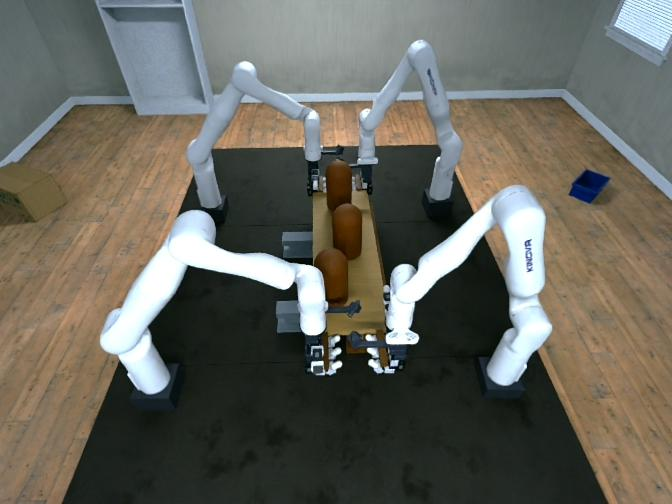

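Emit:
move(arm1={"joints": {"joint1_rad": -0.0180, "joint2_rad": 0.7950, "joint4_rad": 1.2611, "joint6_rad": 1.0855, "joint7_rad": -0.0104}, "min_time_s": 4}, arm2={"joints": {"joint1_rad": -0.0939, "joint2_rad": 0.8211, "joint4_rad": 1.2537, "joint6_rad": 1.0667, "joint7_rad": -0.0750}, "min_time_s": 4}, arm3={"joints": {"joint1_rad": -0.0721, "joint2_rad": 0.2796, "joint4_rad": 2.1938, "joint6_rad": 0.6681, "joint7_rad": -0.0206}, "min_time_s": 4}, arm4={"joints": {"joint1_rad": -0.0935, "joint2_rad": 0.3534, "joint4_rad": 2.2160, "joint6_rad": 0.5722, "joint7_rad": -0.1339}, "min_time_s": 4}, cameras=["all"])

Emit:
zoom_image(camera="cam_high", region=[290, 130, 470, 390])

Scene clock: 1114.20 s.
Joint torques (N m): arm1=[3.03 -24.74 0.92 -5.76 0.02 1.74 0.07] | arm2=[0.51 -26.65 -0.79 -7.18 0.07 1.94 -0.19] | arm3=[1.05 -9.71 -1.56 -1.83 -0.21 2 -0.18] | arm4=[1.66 -13.15 1.5 -1.76 0.18 2.14 -0.37]
Motor temperatures (°C): arm1=[28 30 26 24 34 33 37] | arm2=[26 31 23 25 30 33 29] | arm3=[33 35 25 25 29 32 38] | arm4=[26 39 25 24 28 37 37]
Flange force (N): arm1=[5.1 11.0 5.8] | arm2=[0.6 7.1 9.8] | arm3=[1.5 6.4 0.8] | arm4=[4.6 7.6 9.3]
move: arm1 done; arm2 done; arm3 done; arm4 done
Joint velocities: within noise
arm1.joint_positions: joint1_rad=-0.018 joint2_rad=+0.795 joint3_rad=+0.000 joint4_rad=+1.261 joint5_rad=+0.000 joint6_rad=+1.086 joint7_rad=-0.010 hand_index_mcp=+0.751 hand_index_abd=+0.000 hand_index_pip=-0.710 hand_index_dip=+0.047 hand_middle_mcp=+0.749 hand_middle_abd=+0.000 hand_middle_pip=-0.710 hand_middle_dip=+0.047 hand_ring_mcp=+0.752 hand_ring_abd=+0.000 hand_ring_pip=-0.713 hand_ring_dip=+0.047 hand_thumb_cmc=+0.714 hand_thumb_axl=+0.677 hand_thumb_mcp=+0.224 hand_thumb_ipl=+0.168 hand_current_limit=+0.750 hand_speed=-0.600
arm1.joint_status: all done
arm1.hand_state: goal,goal,blocked,goal,goal,goal,blocked,goal,goal,goal,blocked,goal,goal,goal,goal,goal
arm1.index_mcp_current_ma: -5
arm1.index_abd_current_ma: 0
arm1.index_pip_current_ma: 77
arm1.index_dip_current_ma: 7
arm1.middle_mcp_current_ma: -11
arm1.middle_abd_current_ma: 0
arm1.middle_pip_current_ma: 75
arm1.middle_dip_current_ma: 5
arm1.ring_mcp_current_ma: -3
arm1.ring_abd_current_ma: 0
arm1.ring_pip_current_ma: 65
arm1.ring_dip_current_ma: 7
arm1.thumb_cmc_current_ma: 0
arm1.thumb_axl_current_ma: -1
arm1.thumb_mcp_current_ma: -5
arm1.thumb_ipl_current_ma: -1
arm1.hand_goal_index_mcp: 0.754
arm1.hand_goal_index_abd: 0.000
arm1.hand_goal_index_pip: -0.736
arm1.hand_goal_index_dip: 0.044
arm1.hand_goal_middle_mcp: 0.754
arm1.hand_goal_middle_abd: 0.000
arm1.hand_goal_middle_pip: -0.736
arm1.hand_goal_middle_dip: 0.044
arm1.hand_goal_ring_mcp: 0.754
arm1.hand_goal_ring_abd: 0.000
arm1.hand_goal_ring_pip: -0.736
arm1.hand_goal_ring_dip: 0.044
arm1.hand_goal_thumb_cmc: 0.714
arm1.hand_goal_thumb_axl: 0.678
arm1.hand_goal_thumb_mcp: 0.226
arm1.hand_goal_thumb_ipl: 0.168
arm1.hand: x=+0.4397 y=-0.0956 z=+0.9205 quat_wxyz=(-0.003, +1.000, +0.001, +0.002) (m; scene frame)
arm2.joint_positions: joint1_rad=-0.094 joint2_rad=+0.821 joint3_rad=+0.000 joint4_rad=+1.254 joint5_rad=+0.000 joint6_rad=+1.067 joint7_rad=-0.075 hand_index_mcp=+0.760 hand_index_abd=+0.000 hand_index_pip=-0.708 hand_index_dip=+0.047 hand_middle_mcp=+0.759 hand_middle_abd=+0.000 hand_middle_pip=-0.709 hand_middle_dip=+0.048 hand_ring_mcp=+0.758 hand_ring_abd=+0.000 hand_ring_pip=-0.711 hand_ring_dip=+0.047 hand_thumb_cmc=+0.714 hand_thumb_axl=+0.677 hand_thumb_mcp=-0.002 hand_thumb_ipl=-0.897 hand_current_limit=+0.750 hand_speed=-0.600
arm2.joint_status: all done
arm2.hand_state: goal,goal,blocked,goal,goal,goal,blocked,goal,goal,goal,blocked,goal,goal,goal,goal,goal
arm2.index_mcp_current_ma: 6
arm2.index_abd_current_ma: 0
arm2.index_pip_current_ma: 48
arm2.index_dip_current_ma: 2
arm2.middle_mcp_current_ma: 5
arm2.middle_abd_current_ma: 0
arm2.middle_pip_current_ma: 46
arm2.middle_dip_current_ma: 3
arm2.ring_mcp_current_ma: 3
arm2.ring_abd_current_ma: 0
arm2.ring_pip_current_ma: 41
arm2.ring_dip_current_ma: 2
arm2.thumb_cmc_current_ma: 0
arm2.thumb_axl_current_ma: 0
arm2.thumb_mcp_current_ma: -1
arm2.thumb_ipl_current_ma: 3
arm2.hand_goal_index_mcp: 0.754
arm2.hand_goal_index_abd: 0.000
arm2.hand_goal_index_pip: -0.736
arm2.hand_goal_index_dip: 0.044
arm2.hand_goal_middle_mcp: 0.754
arm2.hand_goal_middle_abd: 0.000
arm2.hand_goal_middle_pip: -0.736
arm2.hand_goal_middle_dip: 0.044
arm2.hand_goal_ring_mcp: 0.754
arm2.hand_goal_ring_abd: 0.000
arm2.hand_goal_ring_pip: -0.736
arm2.hand_goal_ring_dip: 0.044
arm2.hand_goal_thumb_cmc: 0.714
arm2.hand_goal_thumb_axl: 0.678
arm2.hand_goal_thumb_mcp: 0.000
arm2.hand_goal_thumb_ipl: -0.900
arm2.hand: x=-0.4822 y=-0.0979 z=+0.9202 quat_wxyz=(-0.002, +1.000, +0.001, -0.003) (m; scene frame)
arm3.joint_positions: joint1_rad=-0.072 joint2_rad=+0.280 joint3_rad=+0.000 joint4_rad=+2.194 joint5_rad=+0.000 joint6_rad=+0.668 joint7_rad=-0.021 hand_index_mcp=+0.751 hand_index_abd=+0.000 hand_index_pip=-0.710 hand_index_dip=+0.049 hand_middle_mcp=+0.748 hand_middle_abd=+0.000 hand_middle_pip=-0.713 hand_middle_dip=+0.048 hand_ring_mcp=+0.747 hand_ring_abd=+0.000 hand_ring_pip=-0.717 hand_ring_dip=+0.049 hand_thumb_cmc=+0.714 hand_thumb_axl=+0.677 hand_thumb_mcp=+0.224 hand_thumb_ipl=+0.168 hand_current_limit=+0.750 hand_speed=-0.600
arm3.joint_status: all done
arm3.hand_state: goal,goal,blocked,goal,goal,goal,blocked,goal,goal,goal,goal,goal,goal,goal,goal,goal
arm3.index_mcp_current_ma: 0
arm3.index_abd_current_ma: 0
arm3.index_pip_current_ma: 11
arm3.index_dip_current_ma: 0
arm3.middle_mcp_current_ma: -1
arm3.middle_abd_current_ma: 0
arm3.middle_pip_current_ma: 9
arm3.middle_dip_current_ma: 0
arm3.ring_mcp_current_ma: -1
arm3.ring_abd_current_ma: 0
arm3.ring_pip_current_ma: 6
arm3.ring_dip_current_ma: 1
arm3.thumb_cmc_current_ma: 0
arm3.thumb_axl_current_ma: 0
arm3.thumb_mcp_current_ma: 0
arm3.thumb_ipl_current_ma: 0
arm3.hand_goal_index_mcp: 0.754
arm3.hand_goal_index_abd: 0.000
arm3.hand_goal_index_pip: -0.736
arm3.hand_goal_index_dip: 0.044
arm3.hand_goal_middle_mcp: 0.754
arm3.hand_goal_middle_abd: 0.000
arm3.hand_goal_middle_pip: -0.736
arm3.hand_goal_middle_dip: 0.044
arm3.hand_goal_ring_mcp: 0.754
arm3.hand_goal_ring_abd: 0.000
arm3.hand_goal_ring_pip: -0.736
arm3.hand_goal_ring_dip: 0.044
arm3.hand_goal_thumb_cmc: 0.714
arm3.hand_goal_thumb_axl: 0.678
arm3.hand_goal_thumb_mcp: 0.226
arm3.hand_goal_thumb_ipl: 0.168
arm3.hand: x=-0.4368 y=-0.1727 z=+0.9210 quat_wxyz=(-0.005, -0.001, +1.000, +0.004) (m; scene frame)
arm4.joint_positions: joint1_rad=-0.094 joint2_rad=+0.353 joint3_rad=+0.000 joint4_rad=+2.216 joint5_rad=+0.000 joint6_rad=+0.572 joint7_rad=-0.134 hand_index_mcp=+0.759 hand_index_abd=+0.000 hand_index_pip=-0.712 hand_index_dip=+0.049 hand_middle_mcp=+0.755 hand_middle_abd=+0.000 hand_middle_pip=-0.711 hand_middle_dip=+0.048 hand_ring_mcp=+0.756 hand_ring_abd=+0.000 hand_ring_pip=-0.714 hand_ring_dip=+0.048 hand_thumb_cmc=+0.714 hand_thumb_axl=+0.677 hand_thumb_mcp=-0.002 hand_thumb_ipl=-0.897 hand_current_limit=+0.750 hand_speed=-0.600
arm4.joint_status: all done
arm4.hand_state: goal,goal,blocked,goal,goal,goal,blocked,goal,goal,goal,blocked,goal,goal,goal,goal,goal
arm4.index_mcp_current_ma: 9
arm4.index_abd_current_ma: 0
arm4.index_pip_current_ma: 65
arm4.index_dip_current_ma: 9
arm4.middle_mcp_current_ma: 2
arm4.middle_abd_current_ma: 0
arm4.middle_pip_current_ma: 67
arm4.middle_dip_current_ma: 6
arm4.ring_mcp_current_ma: 3
arm4.ring_abd_current_ma: 0
arm4.ring_pip_current_ma: 58
arm4.ring_dip_current_ma: 8
arm4.thumb_cmc_current_ma: 0
arm4.thumb_axl_current_ma: -1
arm4.thumb_mcp_current_ma: -3
arm4.thumb_ipl_current_ma: 7
arm4.hand_goal_index_mcp: 0.754
arm4.hand_goal_index_abd: 0.000
arm4.hand_goal_index_pip: -0.736
arm4.hand_goal_index_dip: 0.044
arm4.hand_goal_middle_mcp: 0.754
arm4.hand_goal_middle_abd: 0.000
arm4.hand_goal_middle_pip: -0.736
arm4.hand_goal_middle_dip: 0.044
arm4.hand_goal_ring_mcp: 0.754
arm4.hand_goal_ring_abd: 0.000
arm4.hand_goal_ring_pip: -0.736
arm4.hand_goal_ring_dip: 0.044
arm4.hand_goal_thumb_cmc: 0.714
arm4.hand_goal_thumb_axl: 0.678
arm4.hand_goal_thumb_mcp: 0.000
arm4.hand_goal_thumb_ipl: -0.900
arm4.hand: x=+0.4856 y=-0.1702 z=+0.9223 quat_wxyz=(-0.001, -0.001, +1.000, -0.002) (m; scene frame)
pictures: arm1_cam_wrist, arm2_cam_wrist, arm3_cam_wrist, arm4_cam_wrist, cam_high
camera_calibration:
arm1_cam_wrist: T_world_to_cam=[[-0.800859, -0.598249, 0.0268684, 0.305567], [-0.387722, 0.552181, 0.738084, -0.504394], [-0.456394, 0.580684, -0.674174, 1.00189], [0, 0, 0, 1]] pos_world=[0.506407, -0.120456, 1.03952]
arm2_cam_wrist: T_world_to_cam=[[-0.777746, -0.625545, 0.0616799, -0.466548], [-0.390536, 0.557772, 0.732374, -0.85614], [-0.492536, 0.545513, -0.678103, 0.562908], [0, 0, 0, 1]] pos_world=[-0.419957, -0.12139, 1.0375]
arm3_cam_wrist: T_world_to_cam=[[0.810129, 0.585799, -0.0230388, 0.511236], [0.40879, -0.536293, 0.738431, -0.643421], [0.420217, -0.607642, -0.673935, 0.820203], [0, 0, 0, 1]] pos_world=[-0.495806, -0.146154, 1.03966]
arm4_cam_wrist: T_world_to_cam=[[0.759684, 0.650214, 0.0100917, -0.239375], [0.450913, -0.537884, 0.71229, -1.01256], [0.468569, -0.536565, -0.701812, 0.451928], [0, 0, 0, 1]] pos_world=[0.426665, -0.146504, 1.04082]

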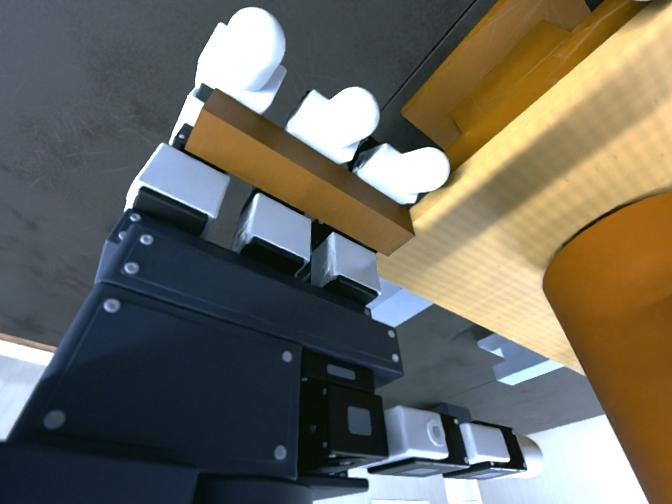

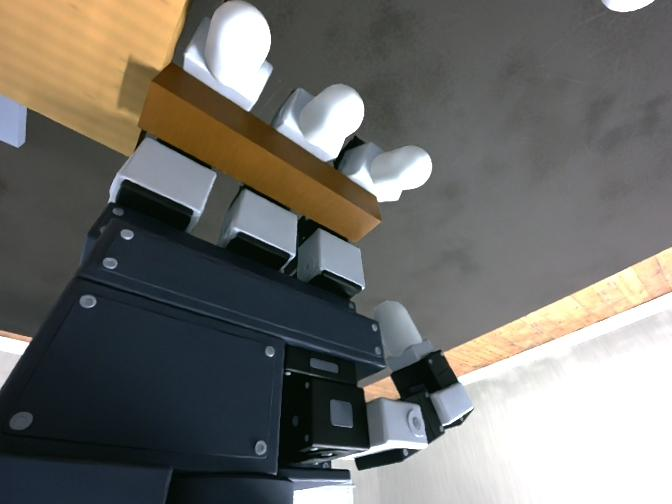

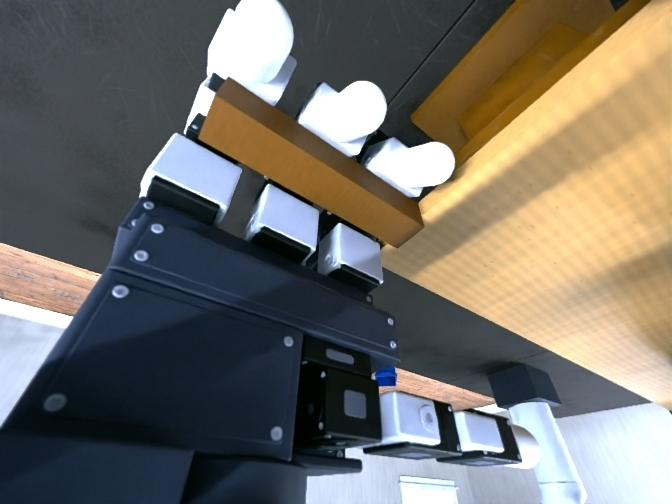

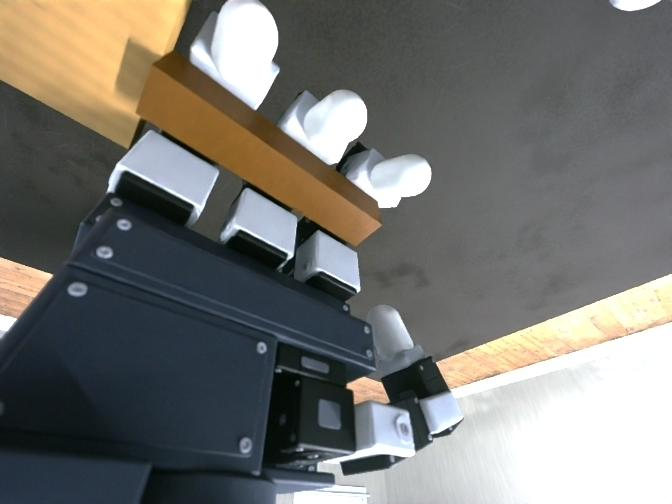

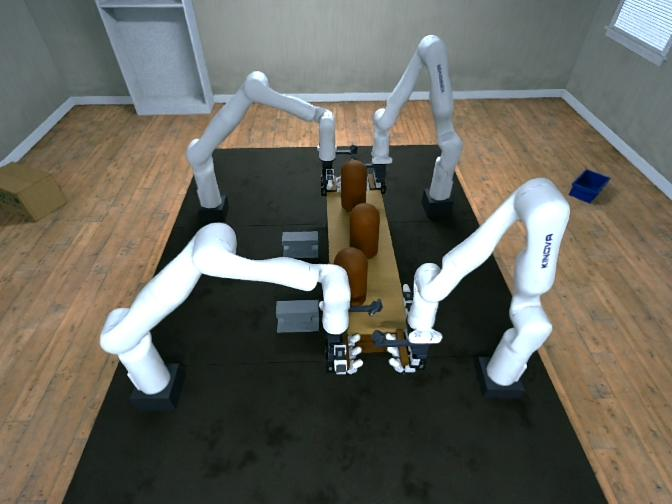

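Scaled by 1.938 from the camera's 672x504 image, which has a finer 960x720 frame.

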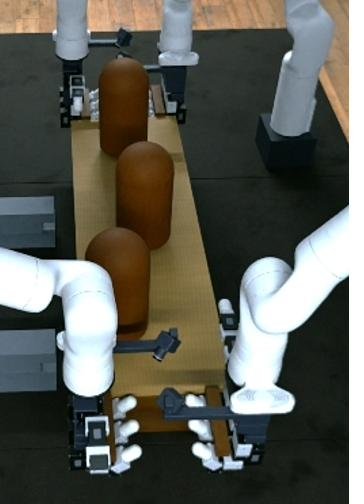

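Emit:
zoom_image(camera="cam_high", region=[320, 290, 440, 380])

Emit:
zoom_image(camera="cam_high", region=[310, 160, 430, 250])

Scaled by 4.200 from the camera's 672x504 image, which has a finer 960x720 frame.

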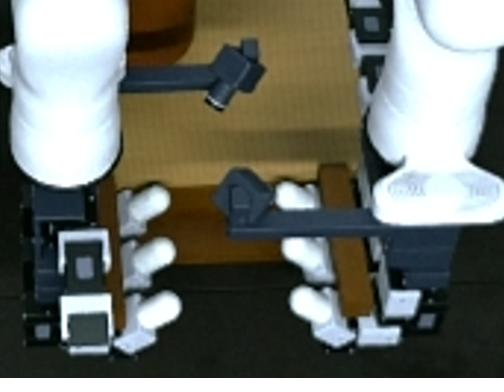

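Scaled by 4.200 from the camera's 672x504 image, which has a finer 960x720 frame.

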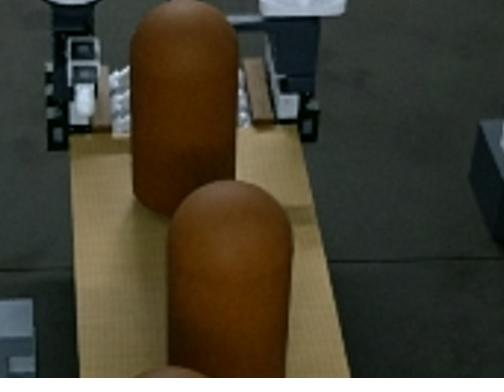

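Emit:
zoom_image(camera="arm2_cam_wrist", region=[100, 30, 400, 260])

Emit:
zoom_image(camera="arm1_cam_wrist", region=[140, 60, 440, 290])

Emit:
zoom_image(camera="arm3_cam_wrist", region=[140, 50, 440, 280])

Emit:
zoom_image(camera="arm4_cam_wrist", region=[100, 30, 400, 260])

Scaled by 1.680 from the camera's 672x504 image, which has a finer 960x720 frame.

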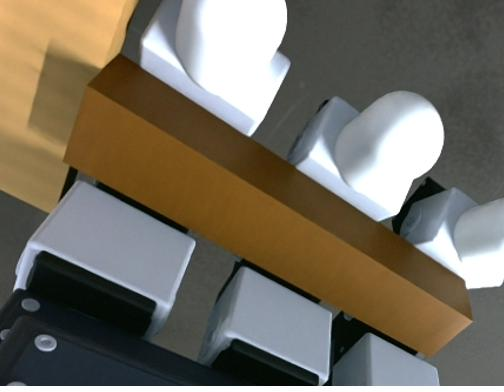

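Scaled by 1.680 from the camera's 672x504 image, which has a finer 960x720 frame.

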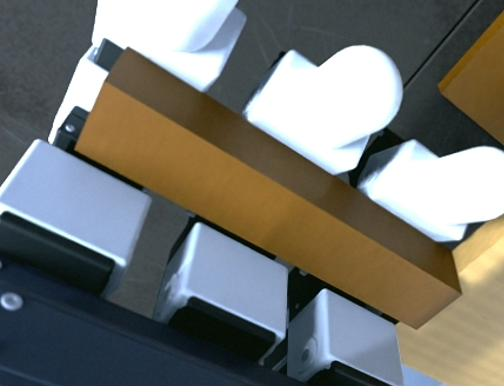

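Scaled by 1.680 from the camera's 672x504 image, which has a finer 960x720 frame.

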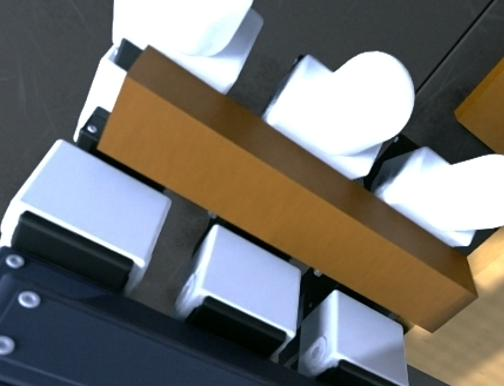

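Scaled by 1.680 from the camera's 672x504 image, which has a finer 960x720 frame.

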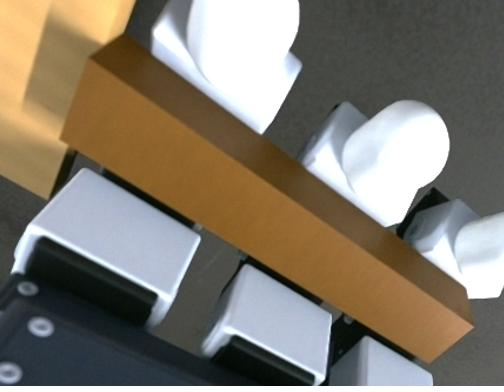

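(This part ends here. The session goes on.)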